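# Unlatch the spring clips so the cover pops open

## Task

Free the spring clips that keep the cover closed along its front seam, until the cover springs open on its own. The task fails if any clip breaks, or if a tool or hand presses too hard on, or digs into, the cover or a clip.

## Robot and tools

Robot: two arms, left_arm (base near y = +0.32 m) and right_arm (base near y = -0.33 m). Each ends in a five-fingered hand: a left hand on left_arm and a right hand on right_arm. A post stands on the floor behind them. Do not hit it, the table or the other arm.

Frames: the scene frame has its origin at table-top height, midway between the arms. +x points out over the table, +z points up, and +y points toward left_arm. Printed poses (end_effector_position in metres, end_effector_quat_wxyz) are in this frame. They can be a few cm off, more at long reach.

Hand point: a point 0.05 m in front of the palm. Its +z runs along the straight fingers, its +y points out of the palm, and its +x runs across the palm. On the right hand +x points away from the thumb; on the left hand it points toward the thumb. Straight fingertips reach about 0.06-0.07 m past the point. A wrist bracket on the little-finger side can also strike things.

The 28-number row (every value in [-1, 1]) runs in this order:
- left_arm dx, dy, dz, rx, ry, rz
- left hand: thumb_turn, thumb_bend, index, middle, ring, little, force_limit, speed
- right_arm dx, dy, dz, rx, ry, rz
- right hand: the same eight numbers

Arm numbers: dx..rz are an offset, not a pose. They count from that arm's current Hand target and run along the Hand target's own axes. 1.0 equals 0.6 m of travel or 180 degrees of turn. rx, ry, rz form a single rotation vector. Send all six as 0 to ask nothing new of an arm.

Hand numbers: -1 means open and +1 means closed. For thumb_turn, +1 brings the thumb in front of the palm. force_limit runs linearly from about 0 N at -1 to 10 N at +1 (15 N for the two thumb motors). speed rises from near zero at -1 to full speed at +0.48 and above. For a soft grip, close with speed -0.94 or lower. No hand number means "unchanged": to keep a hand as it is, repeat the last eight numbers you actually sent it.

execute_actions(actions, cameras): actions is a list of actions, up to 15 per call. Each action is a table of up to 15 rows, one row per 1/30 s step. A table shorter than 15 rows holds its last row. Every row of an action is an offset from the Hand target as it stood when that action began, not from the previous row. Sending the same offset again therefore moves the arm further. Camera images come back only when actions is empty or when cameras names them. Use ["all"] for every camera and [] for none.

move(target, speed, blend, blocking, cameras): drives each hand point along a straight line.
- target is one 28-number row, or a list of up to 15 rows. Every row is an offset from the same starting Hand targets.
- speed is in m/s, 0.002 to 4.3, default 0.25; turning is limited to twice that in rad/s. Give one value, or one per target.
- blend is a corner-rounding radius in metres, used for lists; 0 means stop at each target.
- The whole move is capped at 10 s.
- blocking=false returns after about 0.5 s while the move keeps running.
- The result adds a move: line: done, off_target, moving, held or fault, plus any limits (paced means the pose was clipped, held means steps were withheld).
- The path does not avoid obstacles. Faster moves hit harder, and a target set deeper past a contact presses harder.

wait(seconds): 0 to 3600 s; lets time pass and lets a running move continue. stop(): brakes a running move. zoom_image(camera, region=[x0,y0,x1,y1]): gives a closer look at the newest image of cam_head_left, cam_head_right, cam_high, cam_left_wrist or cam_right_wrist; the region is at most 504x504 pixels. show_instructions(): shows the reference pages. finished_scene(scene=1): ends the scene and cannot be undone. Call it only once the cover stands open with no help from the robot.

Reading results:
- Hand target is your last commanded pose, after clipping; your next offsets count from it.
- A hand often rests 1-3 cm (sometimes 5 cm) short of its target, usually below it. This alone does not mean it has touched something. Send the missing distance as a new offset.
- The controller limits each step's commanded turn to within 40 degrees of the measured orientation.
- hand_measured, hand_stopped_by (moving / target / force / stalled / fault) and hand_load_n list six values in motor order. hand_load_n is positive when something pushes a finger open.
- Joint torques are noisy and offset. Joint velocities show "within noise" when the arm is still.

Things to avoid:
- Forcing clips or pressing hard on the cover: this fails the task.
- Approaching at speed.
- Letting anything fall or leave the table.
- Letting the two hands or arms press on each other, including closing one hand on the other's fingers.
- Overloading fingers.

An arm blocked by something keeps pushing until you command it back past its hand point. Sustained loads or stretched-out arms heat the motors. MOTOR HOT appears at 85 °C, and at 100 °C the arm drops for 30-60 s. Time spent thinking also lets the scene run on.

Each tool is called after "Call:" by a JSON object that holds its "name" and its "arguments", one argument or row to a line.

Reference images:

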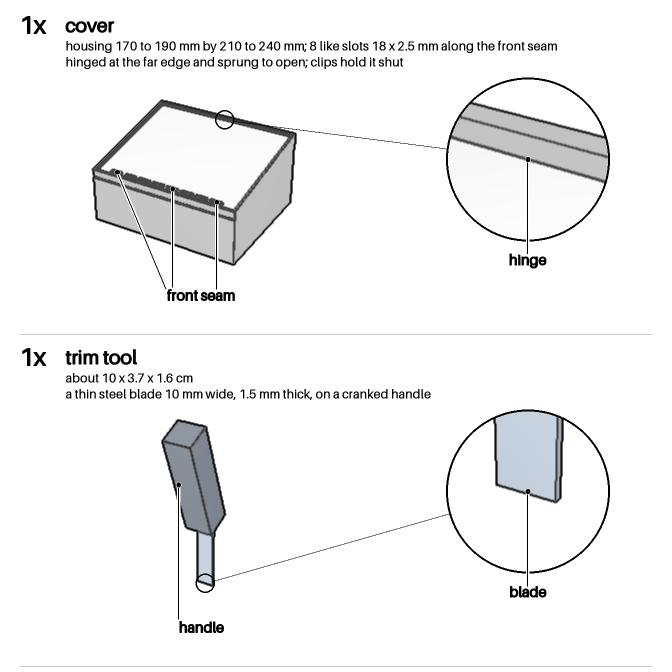

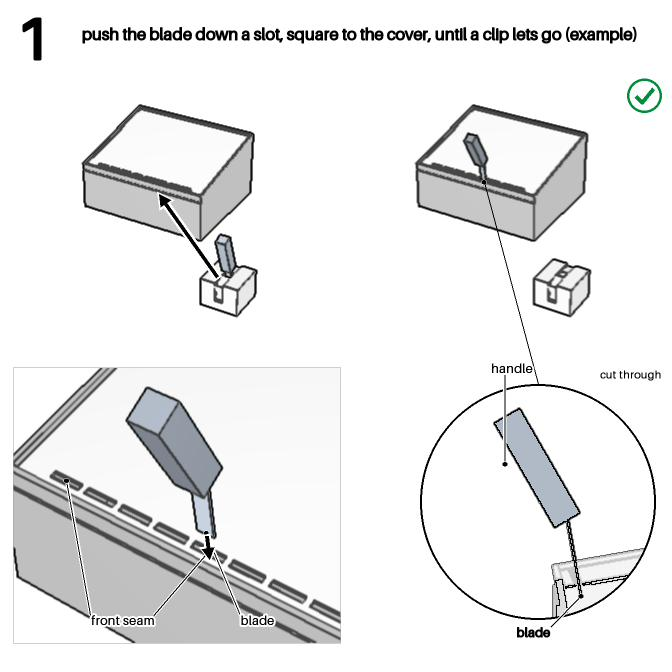

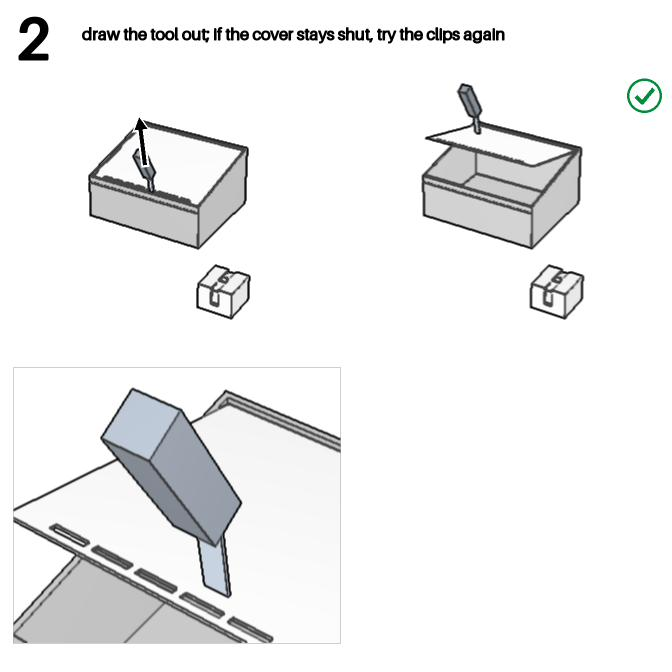

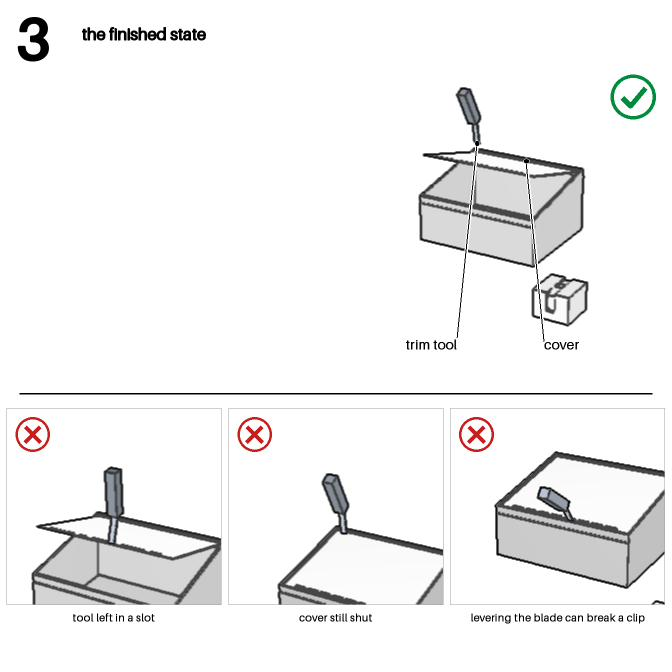

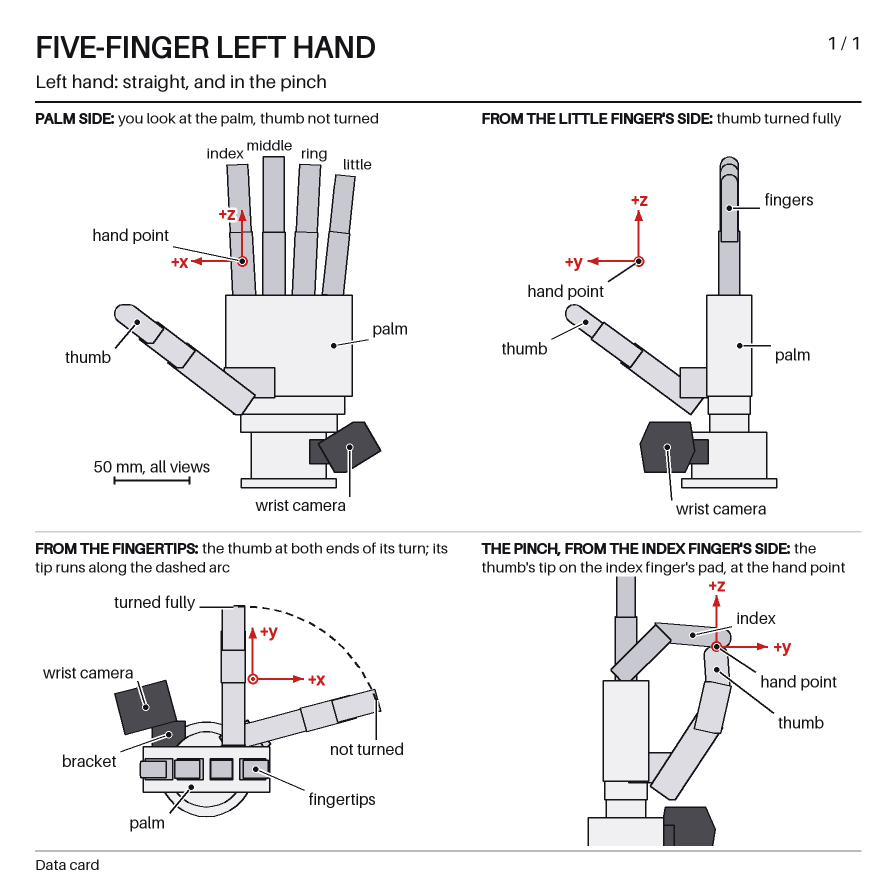

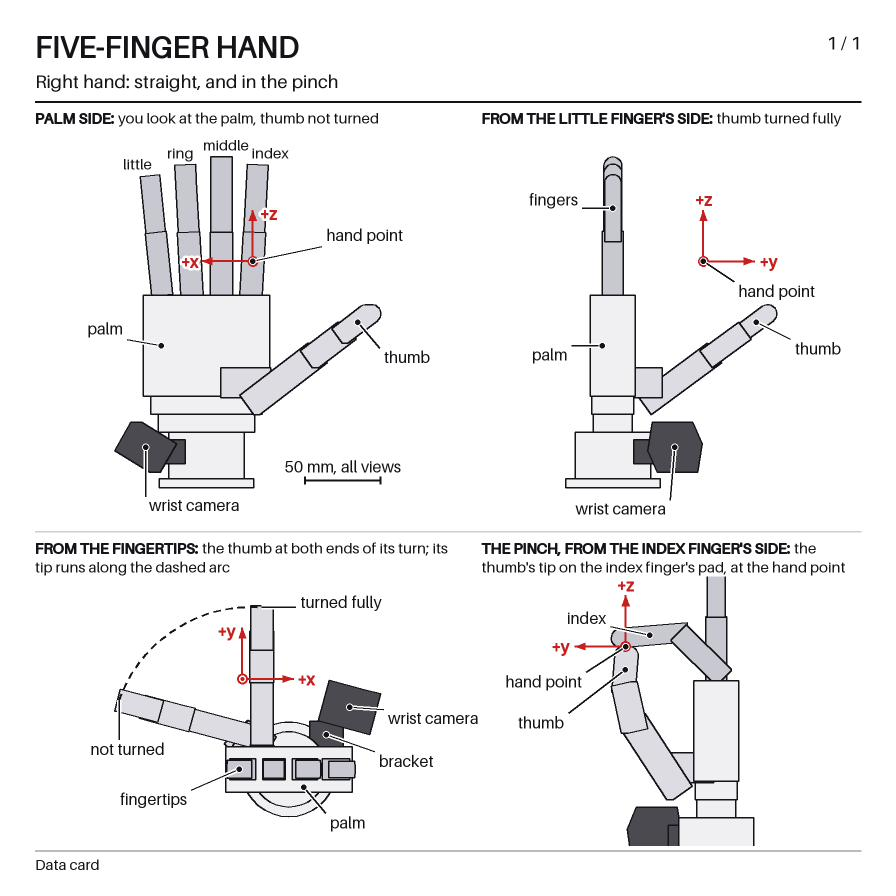

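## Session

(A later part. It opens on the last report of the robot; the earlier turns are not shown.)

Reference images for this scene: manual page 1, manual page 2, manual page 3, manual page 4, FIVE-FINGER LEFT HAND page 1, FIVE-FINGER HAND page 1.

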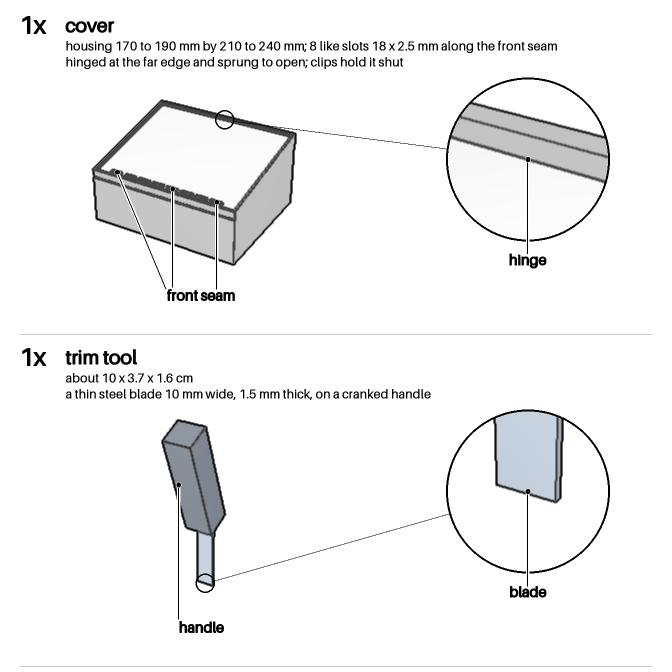

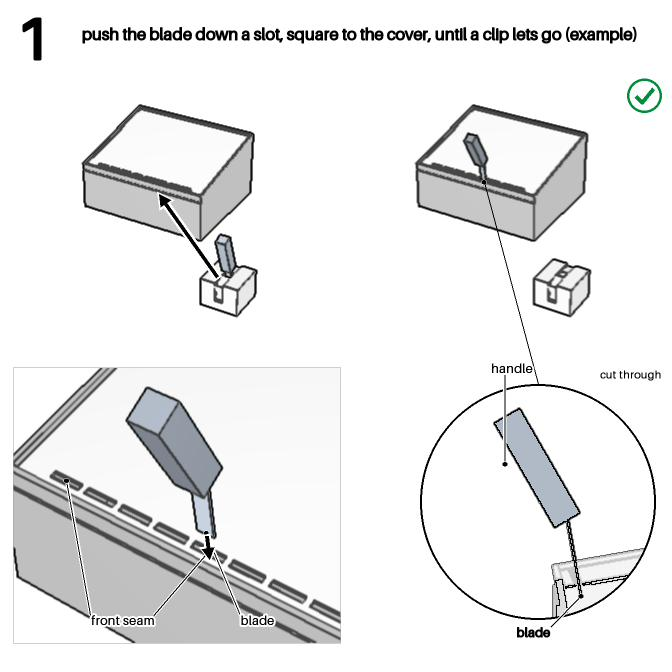

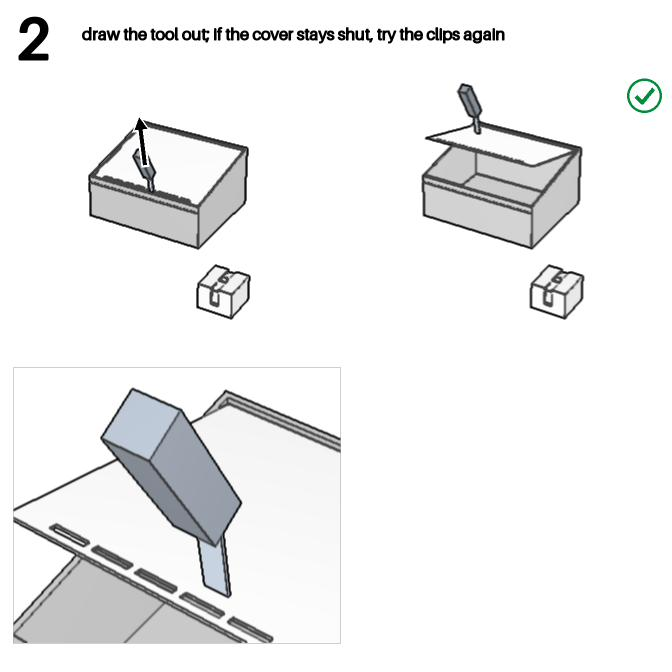

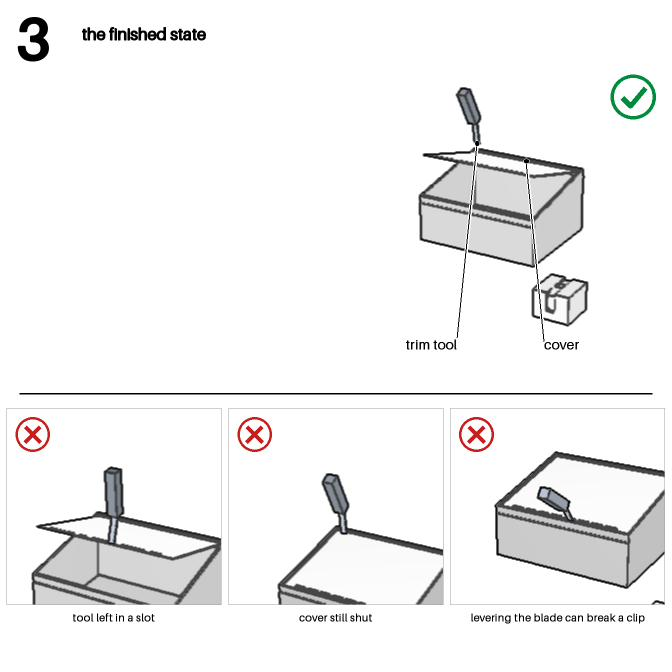

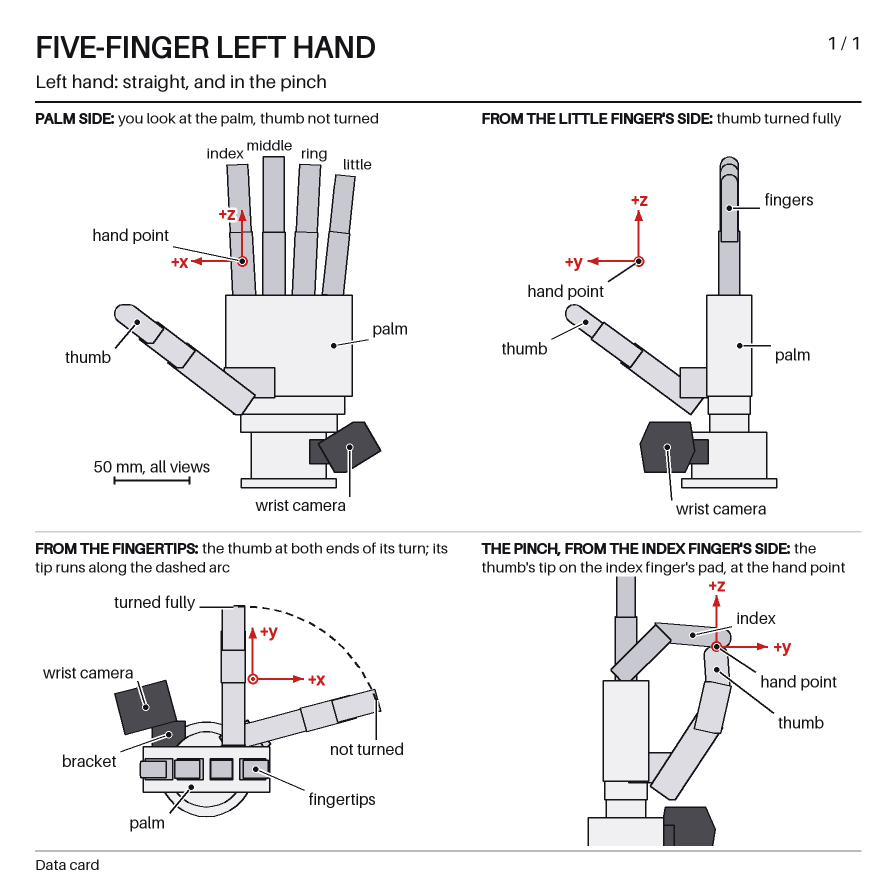

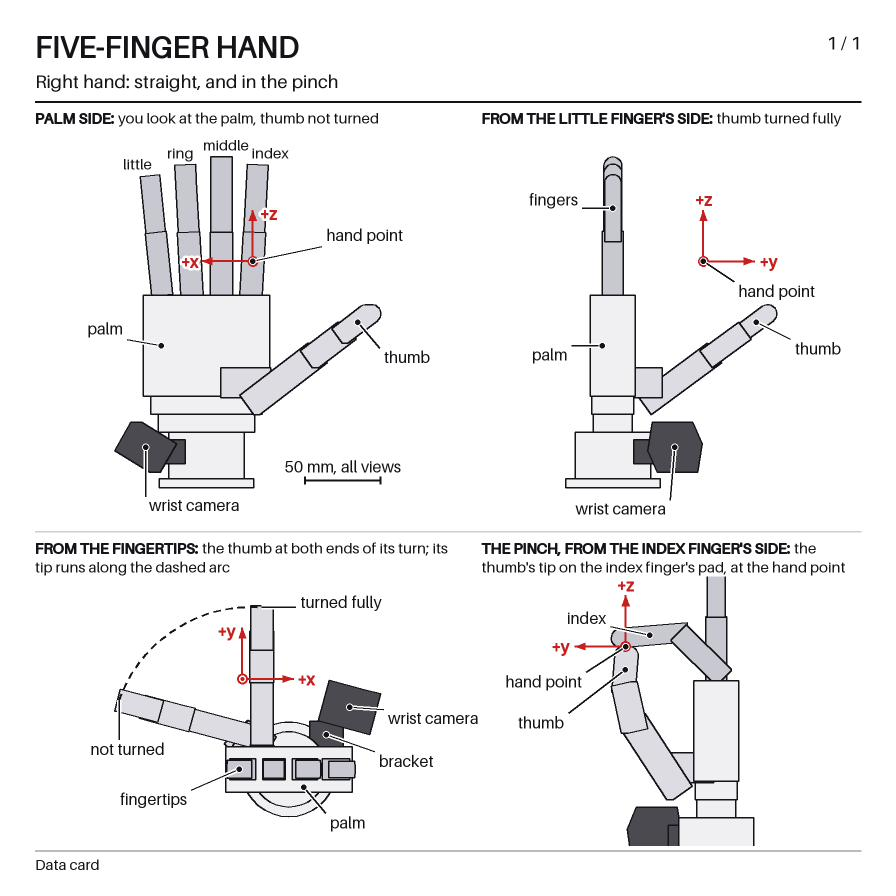

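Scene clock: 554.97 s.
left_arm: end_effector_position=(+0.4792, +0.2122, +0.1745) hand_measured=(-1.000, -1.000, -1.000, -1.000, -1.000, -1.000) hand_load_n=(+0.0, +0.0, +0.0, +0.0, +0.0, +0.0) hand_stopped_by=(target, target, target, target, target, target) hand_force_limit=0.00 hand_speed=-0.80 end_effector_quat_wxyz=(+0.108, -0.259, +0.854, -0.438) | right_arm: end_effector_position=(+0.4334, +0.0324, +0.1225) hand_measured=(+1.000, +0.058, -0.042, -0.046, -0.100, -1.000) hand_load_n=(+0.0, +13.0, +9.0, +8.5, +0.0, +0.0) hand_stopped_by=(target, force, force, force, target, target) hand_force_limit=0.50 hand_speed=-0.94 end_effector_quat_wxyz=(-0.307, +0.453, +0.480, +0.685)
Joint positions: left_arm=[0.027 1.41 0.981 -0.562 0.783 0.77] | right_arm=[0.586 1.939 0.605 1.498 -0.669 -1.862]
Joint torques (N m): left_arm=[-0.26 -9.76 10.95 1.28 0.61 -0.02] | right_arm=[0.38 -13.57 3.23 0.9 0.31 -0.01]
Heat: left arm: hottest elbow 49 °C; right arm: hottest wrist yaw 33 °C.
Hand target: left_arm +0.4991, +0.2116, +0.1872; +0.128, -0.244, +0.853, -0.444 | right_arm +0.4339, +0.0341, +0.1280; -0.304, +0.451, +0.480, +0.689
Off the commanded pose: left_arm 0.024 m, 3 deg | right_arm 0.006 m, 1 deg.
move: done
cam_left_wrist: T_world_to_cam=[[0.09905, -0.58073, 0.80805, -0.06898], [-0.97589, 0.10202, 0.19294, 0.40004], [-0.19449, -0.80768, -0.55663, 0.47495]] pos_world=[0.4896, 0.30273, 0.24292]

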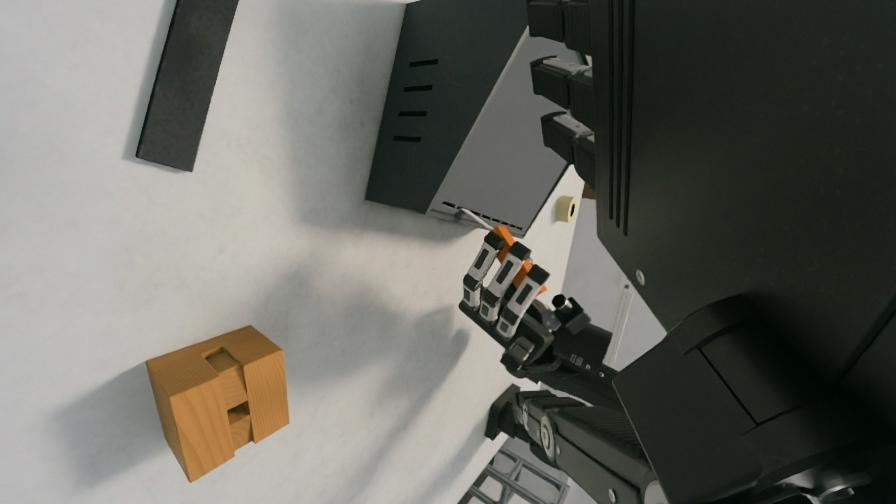

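Call:
{"name": "move", "arguments": {
  "target": [
    [0,0,0,0,0,0,-1,-1,-1,-1,-1,-1,0,-0.8,0.015,-0.0031,0,0,0,0,1,0.1,0.35,0.35,-0.1,-1,0.5,-0.94],
    [0,0,0,0,0,0,-1,-1,-1,-1,-1,-1,0,-0.8,0.0267,-0.0077,-0.0005,0,0,0,1,0.1,0.35,0.35,-0.1,-1,0.5,-0.94]
  ],
  "speed": 0.04,
  "blend": 0.003,
  "cameras": ["cam_left_wrist"]
}}

Call:
{"name": "zoom_image", "arguments": {
  "camera": "cam_left_wrist",
  "region": [430, 180, 530, 250]
}}

Scene clock: 559.20 s.
left_arm: end_effector_position=(+0.4792, +0.2122, +0.1745) hand_measured=(-1.000, -1.000, -1.000, -1.000, -1.000, -1.000) hand_load_n=(+0.0, +0.0, +0.0, +0.0, +0.0, +0.0) hand_stopped_by=(target, target, target, target, target, target) hand_force_limit=0.00 hand_speed=-0.80 end_effector_quat_wxyz=(+0.108, -0.259, +0.854, -0.438) | right_arm: end_effector_position=(+0.4288, +0.0302, +0.1398) hand_measured=(+1.000, +0.058, -0.042, -0.046, -0.100, -1.000) hand_load_n=(+0.0, +13.5, +8.5, +8.5, +0.0, +0.0) hand_stopped_by=(target, force, force, force, target, target) hand_force_limit=0.50 hand_speed=-0.94 end_effector_quat_wxyz=(-0.302, +0.454, +0.475, +0.691)
Joint positions: left_arm=[0.027 1.41 0.981 -0.562 0.783 0.77] | right_arm=[0.595 1.88 0.583 1.469 -0.643 -1.862]
Joint torques (N m): left_arm=[-0.26 -9.82 10.96 1.28 0.61 -0.02] | right_arm=[1.08 -12.81 3.14 0.9 0.03 -0.05]
Heat: left arm: hottest elbow 49 °C; right arm: hottest wrist yaw 33 °C.
Hand target: left_arm +0.4991, +0.2116, +0.1872; +0.128, -0.244, +0.853, -0.444 | right_arm +0.4234, +0.0356, +0.1407; -0.304, +0.451, +0.480, +0.688
Off the commanded pose: left_arm 0.024 m, 3 deg | right_arm 0.008 m, 1 deg.
move: done
cam_left_wrist: T_world_to_cam=[[0.09905, -0.58073, 0.80805, -0.06898], [-0.97589, 0.10202, 0.19294, 0.40004], [-0.19449, -0.80768, -0.55663, 0.47495]] pos_world=[0.4896, 0.30273, 0.24292]

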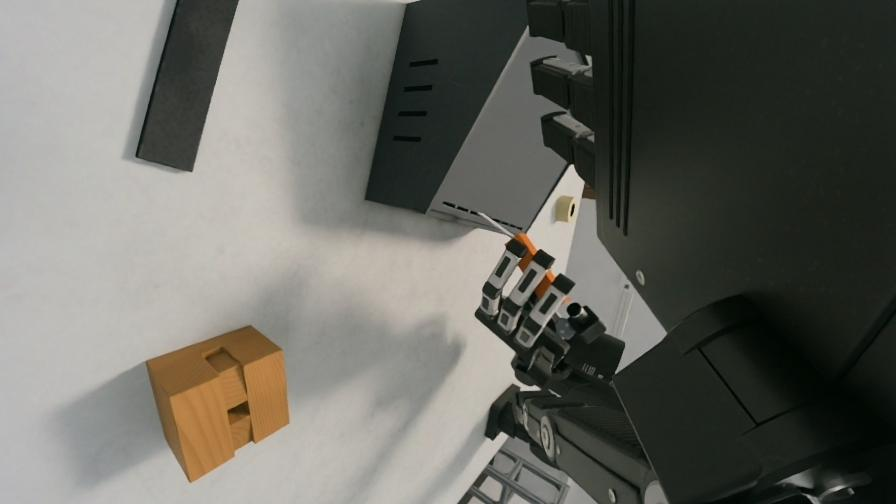

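Scaled by 5.040 from the camera's image (finer frame: 1280x720).

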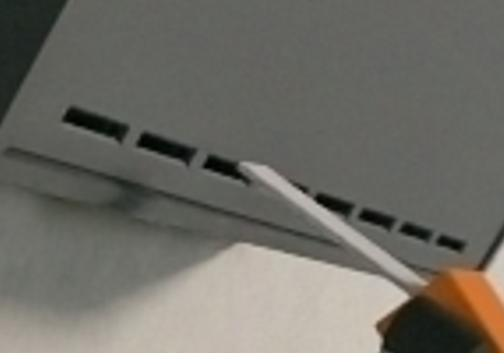

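Call:
{"name": "move", "arguments": {
  "target": [
    [0,0,0,0,0,0,-1,-1,-1,-1,-1,-1,0,-0.8,-0.0014,-0.0113,0.0442,0,0,0,1,0.1,0.35,0.35,-0.1,-1,0.5,-0.94]
  ],
  "speed": 0.04,
  "cameras": ["cam_left_wrist","cam_high","cam_right_wrist"]
}}

Call:
{"name": "zoom_image", "arguments": {
  "camera": "cam_left_wrist",
  "region": [430, 180, 480, 220]
}}

Scene clock: 560.90 s.
left_arm: end_effector_position=(+0.4792, +0.2122, +0.1745) hand_measured=(-1.000, -1.000, -1.000, -1.000, -1.000, -1.000) hand_load_n=(-0.5, +0.0, +0.0, +0.0, +0.0, +0.0) hand_stopped_by=(target, target, target, target, target, target) hand_force_limit=0.00 hand_speed=-0.80 end_effector_quat_wxyz=(+0.108, -0.259, +0.854, -0.438) | right_arm: end_effector_position=(+0.4247, +0.0533, +0.1397) hand_measured=(+1.000, +0.058, -0.042, -0.046, -0.100, -1.000) hand_load_n=(+0.0, +13.5, +8.5, +8.5, +0.0, +0.0) hand_stopped_by=(target, force, force, force, target, target) hand_force_limit=0.50 hand_speed=-0.94 end_effector_quat_wxyz=(-0.305, +0.458, +0.475, +0.687)
Joint positions: left_arm=[0.027 1.41 0.981 -0.562 0.783 0.77] | right_arm=[0.65 1.88 0.609 1.429 -0.591 -1.868]
Joint torques (N m): left_arm=[-0.26 -9.76 10.96 1.28 0.61 -0.02] | right_arm=[0.91 -11.63 5.04 1.02 0.02 -0.1]
Heat: left arm: hottest elbow 49 °C; right arm: hottest wrist yaw 33 °C.
Hand target: left_arm +0.4991, +0.2116, +0.1872; +0.128, -0.244, +0.853, -0.444 | right_arm +0.4267, +0.0628, +0.1408; -0.304, +0.451, +0.480, +0.688
Off the commanded pose: left_arm 0.024 m, 3 deg | right_arm 0.010 m, 1 deg.
move: done
cam_left_wrist: T_world_to_cam=[[0.09905, -0.58073, 0.80805, -0.06898], [-0.97589, 0.10202, 0.19294, 0.40004], [-0.19449, -0.80768, -0.55663, 0.47495]] pos_world=[0.4896, 0.30273, 0.24292]
cam_right_wrist: T_world_to_cam=[[0.73844, -0.37337, 0.56152, -0.37326], [0.22328, -0.65036, -0.72607, 0.02228], [0.63628, 0.66154, -0.39688, -0.13715]] pos_world=[0.35792, -0.03414, 0.17134]
Images, in order (width x height): cam_high 896x504, cam_left_wrist 896x504, cam_right_wrist 896x504.

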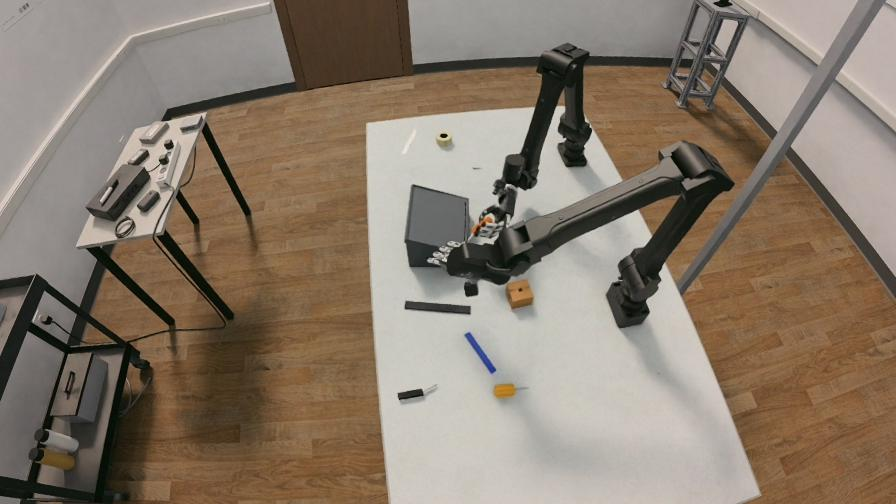

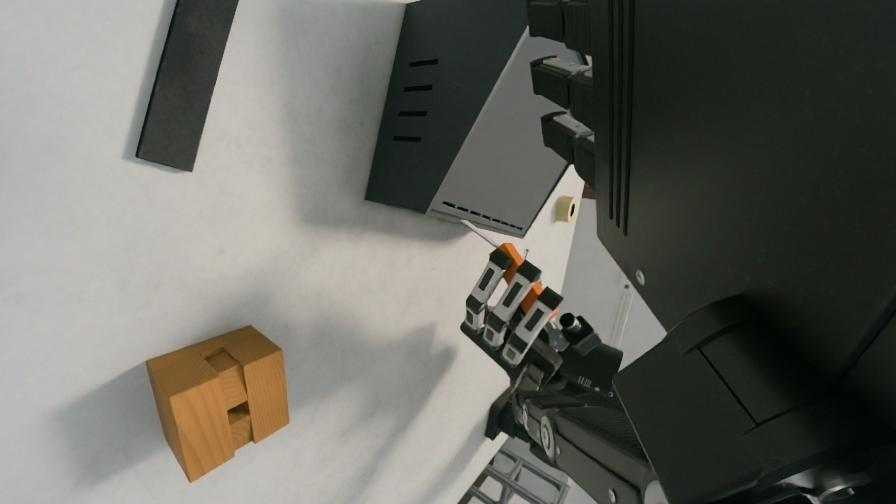

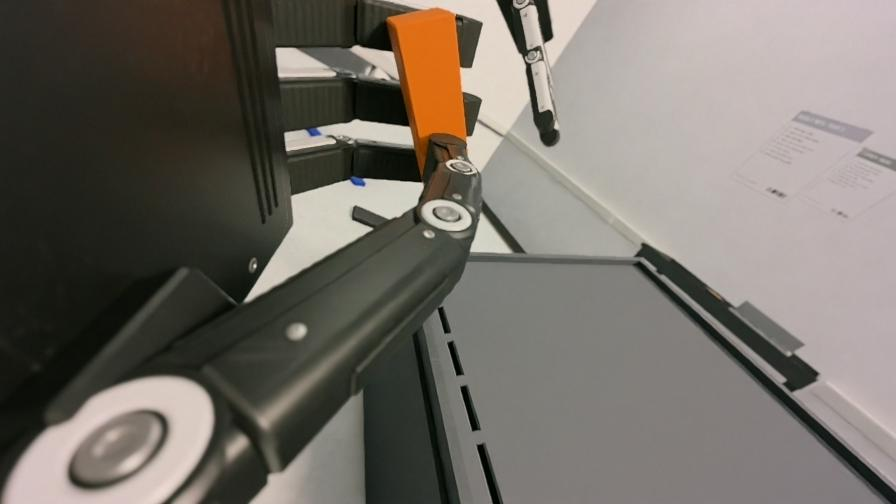

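Scaled by 10.080 from the camera's image (finer frame: 1280x720).

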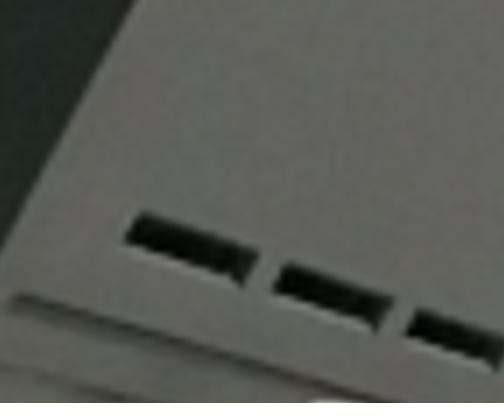

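Call:
{"name": "zoom_image", "arguments": {
  "camera": "cam_left_wrist",
  "region": [435, 195, 485, 235]
}}

Scaled by 10.080 from the camera's image (finer frame: 1280x720).

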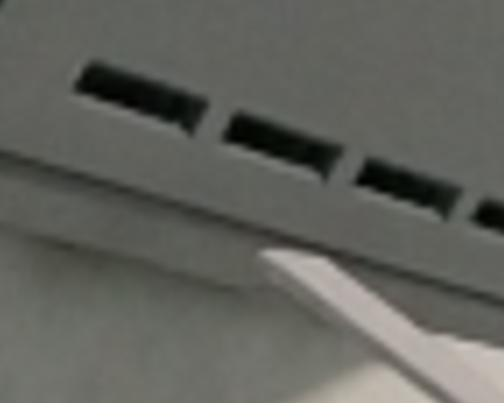

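Call:
{"name": "move", "arguments": {
  "target": [
    [0,0,0,0,0,0,-1,-1,-1,-1,-1,-1,0,-0.8,-0.0002,0.0121,0.0075,0,0,0,1,0.1,0.35,0.35,-0.1,-1,0.5,-0.94]
  ],
  "speed": 0.04,
  "cameras": ["cam_left_wrist"]
}}

Call:
{"name": "zoom_image", "arguments": {
  "camera": "cam_left_wrist",
  "region": [430, 180, 480, 220]
}}

Scene clock: 562.60 s.
left_arm: end_effector_position=(+0.4792, +0.2122, +0.1745) hand_measured=(-1.000, -1.000, -1.000, -1.000, -1.000, -1.000) hand_load_n=(+0.0, +0.0, +0.0, +0.0, +0.0, +0.0) hand_stopped_by=(target, target, target, target, target, target) hand_force_limit=0.00 hand_speed=-0.80 end_effector_quat_wxyz=(+0.108, -0.259, +0.854, -0.438) | right_arm: end_effector_position=(+0.4299, +0.0580, +0.1413) hand_measured=(+1.000, +0.058, -0.042, -0.046, -0.100, -1.000) hand_load_n=(+0.0, +13.5, +9.0, +8.5, +0.0, +0.0) hand_stopped_by=(target, force, force, force, target, target) hand_force_limit=0.50 hand_speed=-0.94 end_effector_quat_wxyz=(-0.306, +0.458, +0.476, +0.686)
Joint positions: left_arm=[0.027 1.41 0.981 -0.562 0.783 0.77] | right_arm=[0.65 1.88 0.628 1.407 -0.595 -1.869]
Joint torques (N m): left_arm=[-0.26 -9.76 10.96 1.29 0.62 -0.02] | right_arm=[0.32 -12.04 5.2 0.77 -0.12 -0.07]
Heat: left arm: hottest elbow 49 °C; right arm: hottest wrist yaw 33 °C.
Hand target: left_arm +0.4991, +0.2116, +0.1872; +0.128, -0.244, +0.853, -0.444 | right_arm +0.4344, +0.0644, +0.1440; -0.304, +0.451, +0.480, +0.688
Off the commanded pose: left_arm 0.024 m, 3 deg | right_arm 0.008 m, 1 deg.
move: done
cam_left_wrist: T_world_to_cam=[[0.09905, -0.58073, 0.80805, -0.06898], [-0.97589, 0.10202, 0.19294, 0.40004], [-0.19449, -0.80768, -0.55663, 0.47495]] pos_world=[0.4896, 0.30273, 0.24292]

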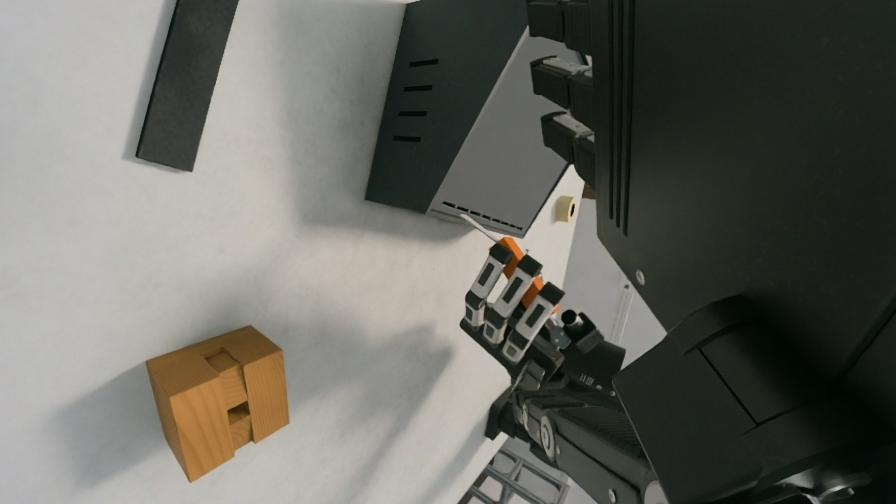

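Scaled by 10.080 from the camera's image (finer frame: 1280x720).

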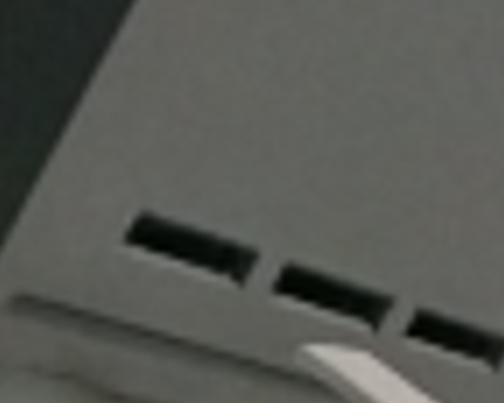

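Call:
{"name": "move", "arguments": {
  "target": [
    [0,0,0,0,0,0,-1,-1,-1,-1,-1,-1,0,-0.8,-0.003,0.0108,0.0003,0,0,0,1,0.1,0.35,0.35,-0.1,-1,0.5,-0.94]
  ],
  "speed": 0.04,
  "cameras": ["cam_left_wrist"]
}}

Call:
{"name": "zoom_image", "arguments": {
  "camera": "cam_left_wrist",
  "region": [430, 180, 480, 220]
}}

Scene clock: 563.80 s.
left_arm: end_effector_position=(+0.4792, +0.2122, +0.1745) hand_measured=(-1.000, -1.000, -1.000, -1.000, -1.000, -1.000) hand_load_n=(+0.0, +0.0, +0.0, +0.0, +0.0, +0.0) hand_stopped_by=(target, target, target, target, target, target) hand_force_limit=0.00 hand_speed=-0.80 end_effector_quat_wxyz=(+0.108, -0.259, +0.854, -0.438) | right_arm: end_effector_position=(+0.4306, +0.0617, +0.1429) hand_measured=(+1.000, +0.058, -0.042, -0.046, -0.100, -1.000) hand_load_n=(+0.0, +13.5, +8.5, +8.5, +0.0, +0.0) hand_stopped_by=(target, force, force, force, target, target) hand_force_limit=0.50 hand_speed=-0.94 end_effector_quat_wxyz=(-0.310, +0.454, +0.480, +0.684)
Joint positions: left_arm=[0.027 1.41 0.981 -0.562 0.783 0.77] | right_arm=[0.65 1.88 0.638 1.399 -0.608 -1.869]
Joint torques (N m): left_arm=[-0.26 -9.82 10.96 1.31 0.61 -0.02] | right_arm=[-0.73 -11.99 5.37 0.9 -0.12 -0.05]
Heat: left arm: hottest elbow 49 °C; right arm: hottest wrist yaw 33 °C.
Hand target: left_arm +0.4991, +0.2116, +0.1872; +0.128, -0.244, +0.853, -0.444 | right_arm +0.4408, +0.0623, +0.1450; -0.304, +0.451, +0.480, +0.688
Off the commanded pose: left_arm 0.024 m, 3 deg | right_arm 0.010 m, 1 deg.
move: done
cam_left_wrist: T_world_to_cam=[[0.09905, -0.58073, 0.80805, -0.06898], [-0.97589, 0.10202, 0.19294, 0.40004], [-0.19449, -0.80768, -0.55663, 0.47495]] pos_world=[0.4896, 0.30273, 0.24292]

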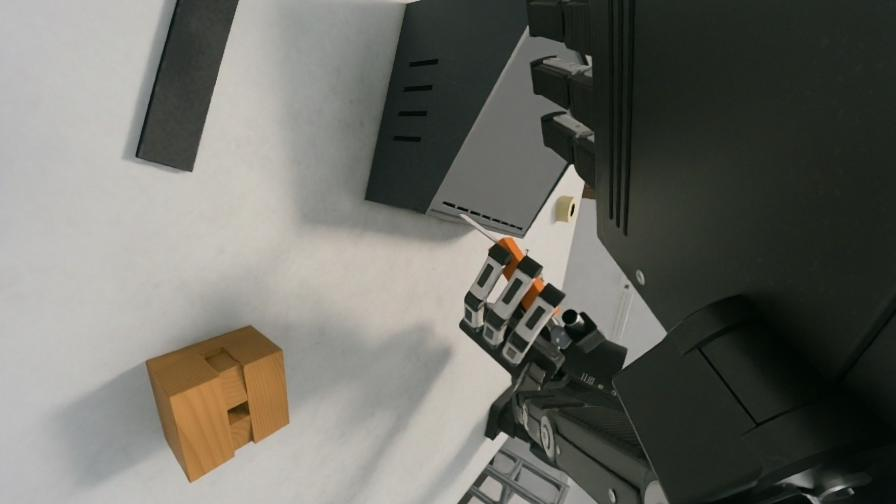

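Scaled by 10.080 from the camera's image (finer frame: 1280x720).

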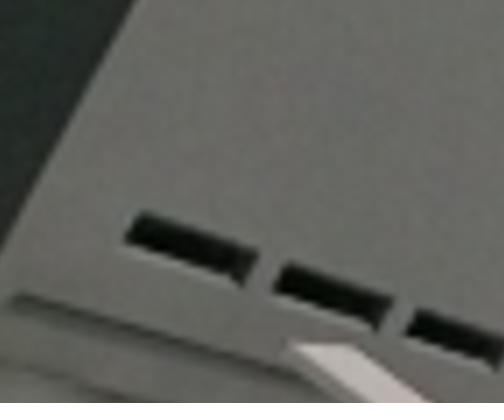

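Call:
{"name": "move", "arguments": {
  "target": [
    [0,0,0,0,0,0,-1,-1,-1,-1,-1,-1,0,-0.8,-0.002,0.0105,0.0005,0,0,0,1,0.1,0.35,0.35,-0.1,-1,0.5,-0.94]
  ],
  "speed": 0.04,
  "cameras": ["cam_left_wrist"]
}}

Call:
{"name": "zoom_image", "arguments": {
  "camera": "cam_left_wrist",
  "region": [430, 180, 480, 220]
}}

Scene clock: 565.00 s.
left_arm: end_effector_position=(+0.4792, +0.2122, +0.1745) hand_measured=(-1.000, -1.000, -1.000, -1.000, -1.000, -1.000) hand_load_n=(+0.0, +0.0, +0.0, +0.0, +0.0, +0.0) hand_stopped_by=(target, target, target, target, target, target) hand_force_limit=0.00 hand_speed=-0.80 end_effector_quat_wxyz=(+0.108, -0.259, +0.854, -0.438) | right_arm: end_effector_position=(+0.4354, +0.0608, +0.1443) hand_measured=(+1.000, +0.058, -0.042, -0.046, -0.100, -1.000) hand_load_n=(+0.0, +13.5, +8.5, +8.5, +0.0, +0.0) hand_stopped_by=(target, force, force, force, target, target) hand_force_limit=0.50 hand_speed=-0.94 end_effector_quat_wxyz=(-0.310, +0.453, +0.481, +0.684)
Joint positions: left_arm=[0.027 1.41 0.981 -0.562 0.783 0.77] | right_arm=[0.64 1.88 0.648 1.391 -0.62 -1.869]
Joint torques (N m): left_arm=[-0.26 -9.76 10.95 1.29 0.62 -0.02] | right_arm=[-0.97 -12.04 5.48 0.9 -0.12 -0.03]
Heat: left arm: hottest elbow 49 °C; right arm: hottest wrist yaw 33 °C.
Hand target: left_arm +0.4991, +0.2116, +0.1872; +0.128, -0.244, +0.853, -0.444 | right_arm +0.4467, +0.0603, +0.1464; -0.304, +0.451, +0.480, +0.688
Off the commanded pose: left_arm 0.024 m, 3 deg | right_arm 0.012 m, 1 deg.
move: off_target (right_arm)
cam_left_wrist: T_world_to_cam=[[0.09905, -0.58073, 0.80805, -0.06898], [-0.97589, 0.10202, 0.19294, 0.40004], [-0.19449, -0.80768, -0.55663, 0.47495]] pos_world=[0.4896, 0.30273, 0.24292]

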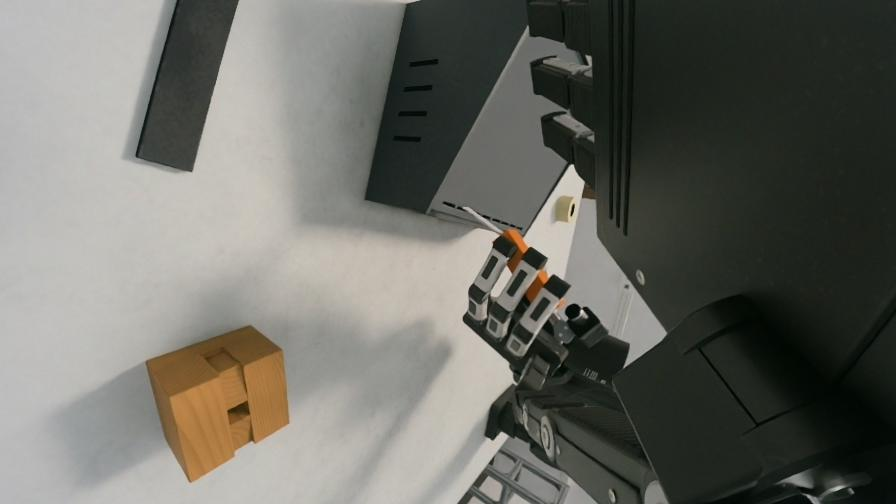

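Scaled by 10.080 from the camera's image (finer frame: 1280x720).

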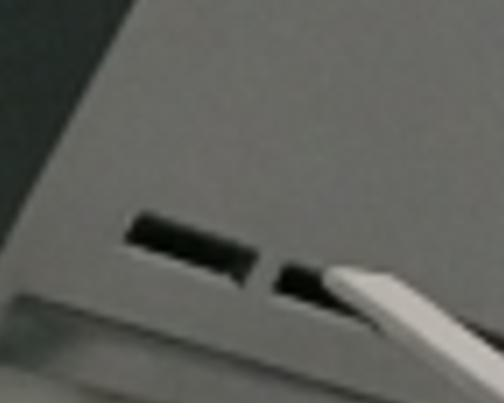

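Call:
{"name": "move", "arguments": {
  "target": [
    [0,0,0,0,0,0,-1,-1,-1,-1,-1,-1,0,-0.8,-0.0167,-0.0016,-0.0025,0,0,0,1,0.1,0.35,0.35,-0.1,-1,0.5,-0.94]
  ],
  "speed": 0.04,
  "cameras": ["cam_left_wrist"]
}}

Call:
{"name": "zoom_image", "arguments": {
  "camera": "cam_left_wrist",
  "region": [430, 180, 480, 220]
}}

Scene clock: 566.47 s.
left_arm: end_effector_position=(+0.4792, +0.2122, +0.1745) hand_measured=(-1.000, -1.000, -1.000, -1.000, -1.000, -1.000) hand_load_n=(+0.0, +0.0, +0.0, +0.0, +0.0, +0.0) hand_stopped_by=(target, target, target, target, target, target) hand_force_limit=0.00 hand_speed=-0.80 end_effector_quat_wxyz=(+0.108, -0.259, +0.854, -0.438) | right_arm: end_effector_position=(+0.4379, +0.0607, +0.1280) hand_measured=(+1.000, +0.058, -0.042, -0.046, -0.100, -1.000) hand_load_n=(+0.0, +13.5, +9.0, +8.5, +0.0, +0.0) hand_stopped_by=(target, force, force, force, target, target) hand_force_limit=0.50 hand_speed=-0.94 end_effector_quat_wxyz=(-0.312, +0.462, +0.483, +0.675)
Joint positions: left_arm=[0.027 1.41 0.981 -0.562 0.783 0.77] | right_arm=[0.636 1.912 0.654 1.391 -0.626 -1.869]
Joint torques (N m): left_arm=[-0.26 -9.82 10.95 1.29 0.62 -0.02] | right_arm=[-1.08 -12.16 5.37 2.04 -0.13 -0.02]
Heat: left arm: hottest elbow 49 °C; right arm: hottest wrist yaw 33 °C.
Hand target: left_arm +0.4991, +0.2116, +0.1872; +0.128, -0.244, +0.853, -0.444 | right_arm +0.4495, +0.0591, +0.1367; -0.304, +0.451, +0.480, +0.688
Off the commanded pose: left_arm 0.024 m, 3 deg | right_arm 0.015 m, 2 deg.
move: off_target (right_arm)
cam_left_wrist: T_world_to_cam=[[0.09905, -0.58073, 0.80805, -0.06898], [-0.97589, 0.10202, 0.19294, 0.40004], [-0.19449, -0.80768, -0.55663, 0.47495]] pos_world=[0.4896, 0.30273, 0.24292]

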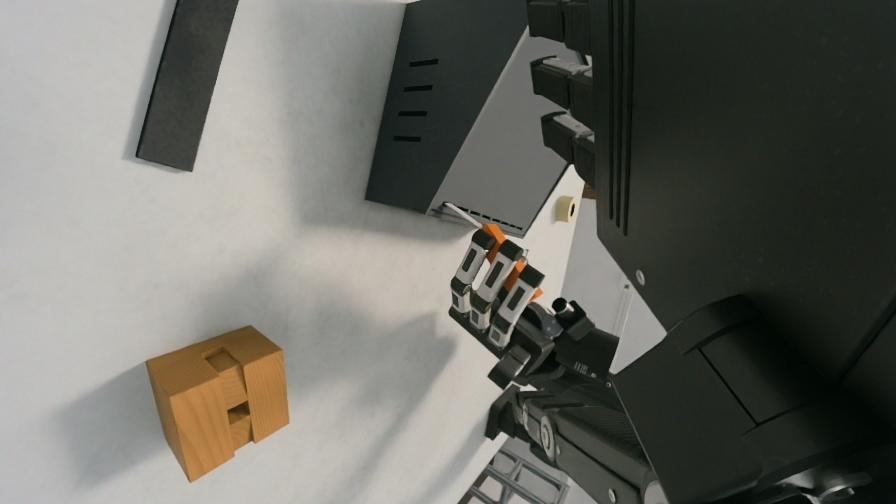

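Scaled by 10.080 from the camera's image (finer frame: 1280x720).

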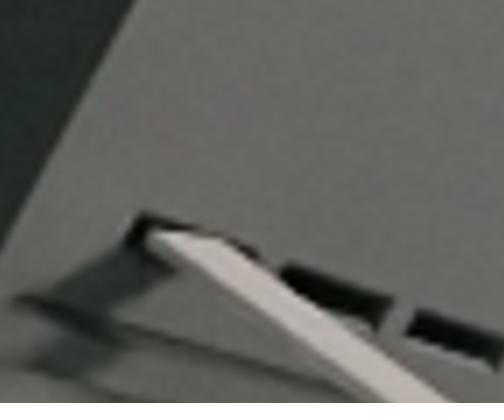

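Call:
{"name": "move", "arguments": {
  "target": [
    [0,0,0,0,0,0,-1,-1,-1,-1,-1,-1,0,-0.8,0.0002,-0.0030,-0.0070,0,0,0,1,0.1,0.35,0.35,-0.1,-1,0.5,-0.94]
  ],
  "speed": 0.04,
  "cameras": ["cam_left_wrist"]
}}

Call:
{"name": "zoom_image", "arguments": {
  "camera": "cam_left_wrist",
  "region": [430, 180, 480, 220]
}}

Scene clock: 567.80 s.
left_arm: end_effector_position=(+0.4792, +0.2122, +0.1745) hand_measured=(-1.000, -1.000, -1.000, -1.000, -1.000, -1.000) hand_load_n=(+0.0, -0.5, +0.0, +0.0, +0.0, +0.0) hand_stopped_by=(target, target, target, target, target, target) hand_force_limit=0.00 hand_speed=-0.80 end_effector_quat_wxyz=(+0.108, -0.259, +0.854, -0.438) | right_arm: end_effector_position=(+0.4383, +0.0599, +0.1300) hand_measured=(+1.000, +0.058, -0.042, -0.046, -0.100, -1.000) hand_load_n=(+0.0, +13.5, +8.5, +8.5, +0.0, +0.0) hand_stopped_by=(target, force, force, force, target, target) hand_force_limit=0.50 hand_speed=-0.94 end_effector_quat_wxyz=(-0.311, +0.459, +0.483, +0.678)
Joint positions: left_arm=[0.027 1.41 0.981 -0.562 0.783 0.77] | right_arm=[0.633 1.912 0.654 1.398 -0.629 -1.869]
Joint torques (N m): left_arm=[-0.26 -9.76 10.96 1.28 0.62 -0.02] | right_arm=[-1.03 -12.22 4.51 2.15 -0.13 -0.02]
Heat: left arm: hottest elbow 49 °C; right arm: hottest wrist yaw 33 °C.
Hand target: left_arm +0.4991, +0.2116, +0.1872; +0.128, -0.244, +0.853, -0.444 | right_arm +0.4464, +0.0559, +0.1355; -0.304, +0.451, +0.480, +0.688
Off the commanded pose: left_arm 0.024 m, 3 deg | right_arm 0.011 m, 2 deg.
move: off_target (right_arm)
cam_left_wrist: T_world_to_cam=[[0.09905, -0.58073, 0.80805, -0.06898], [-0.97589, 0.10202, 0.19294, 0.40004], [-0.19449, -0.80768, -0.55663, 0.47495]] pos_world=[0.4896, 0.30273, 0.24292]

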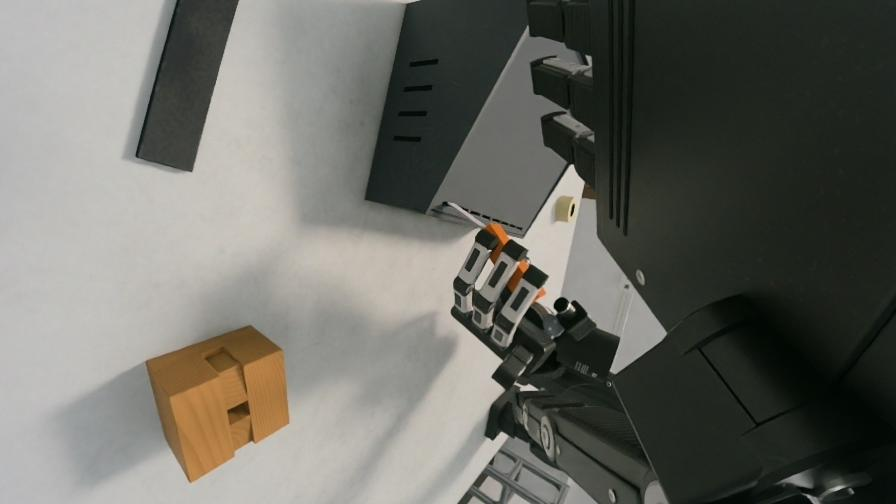

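Scaled by 10.080 from the camera's image (finer frame: 1280x720).

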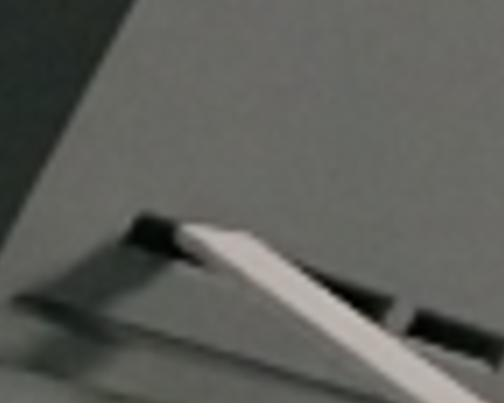

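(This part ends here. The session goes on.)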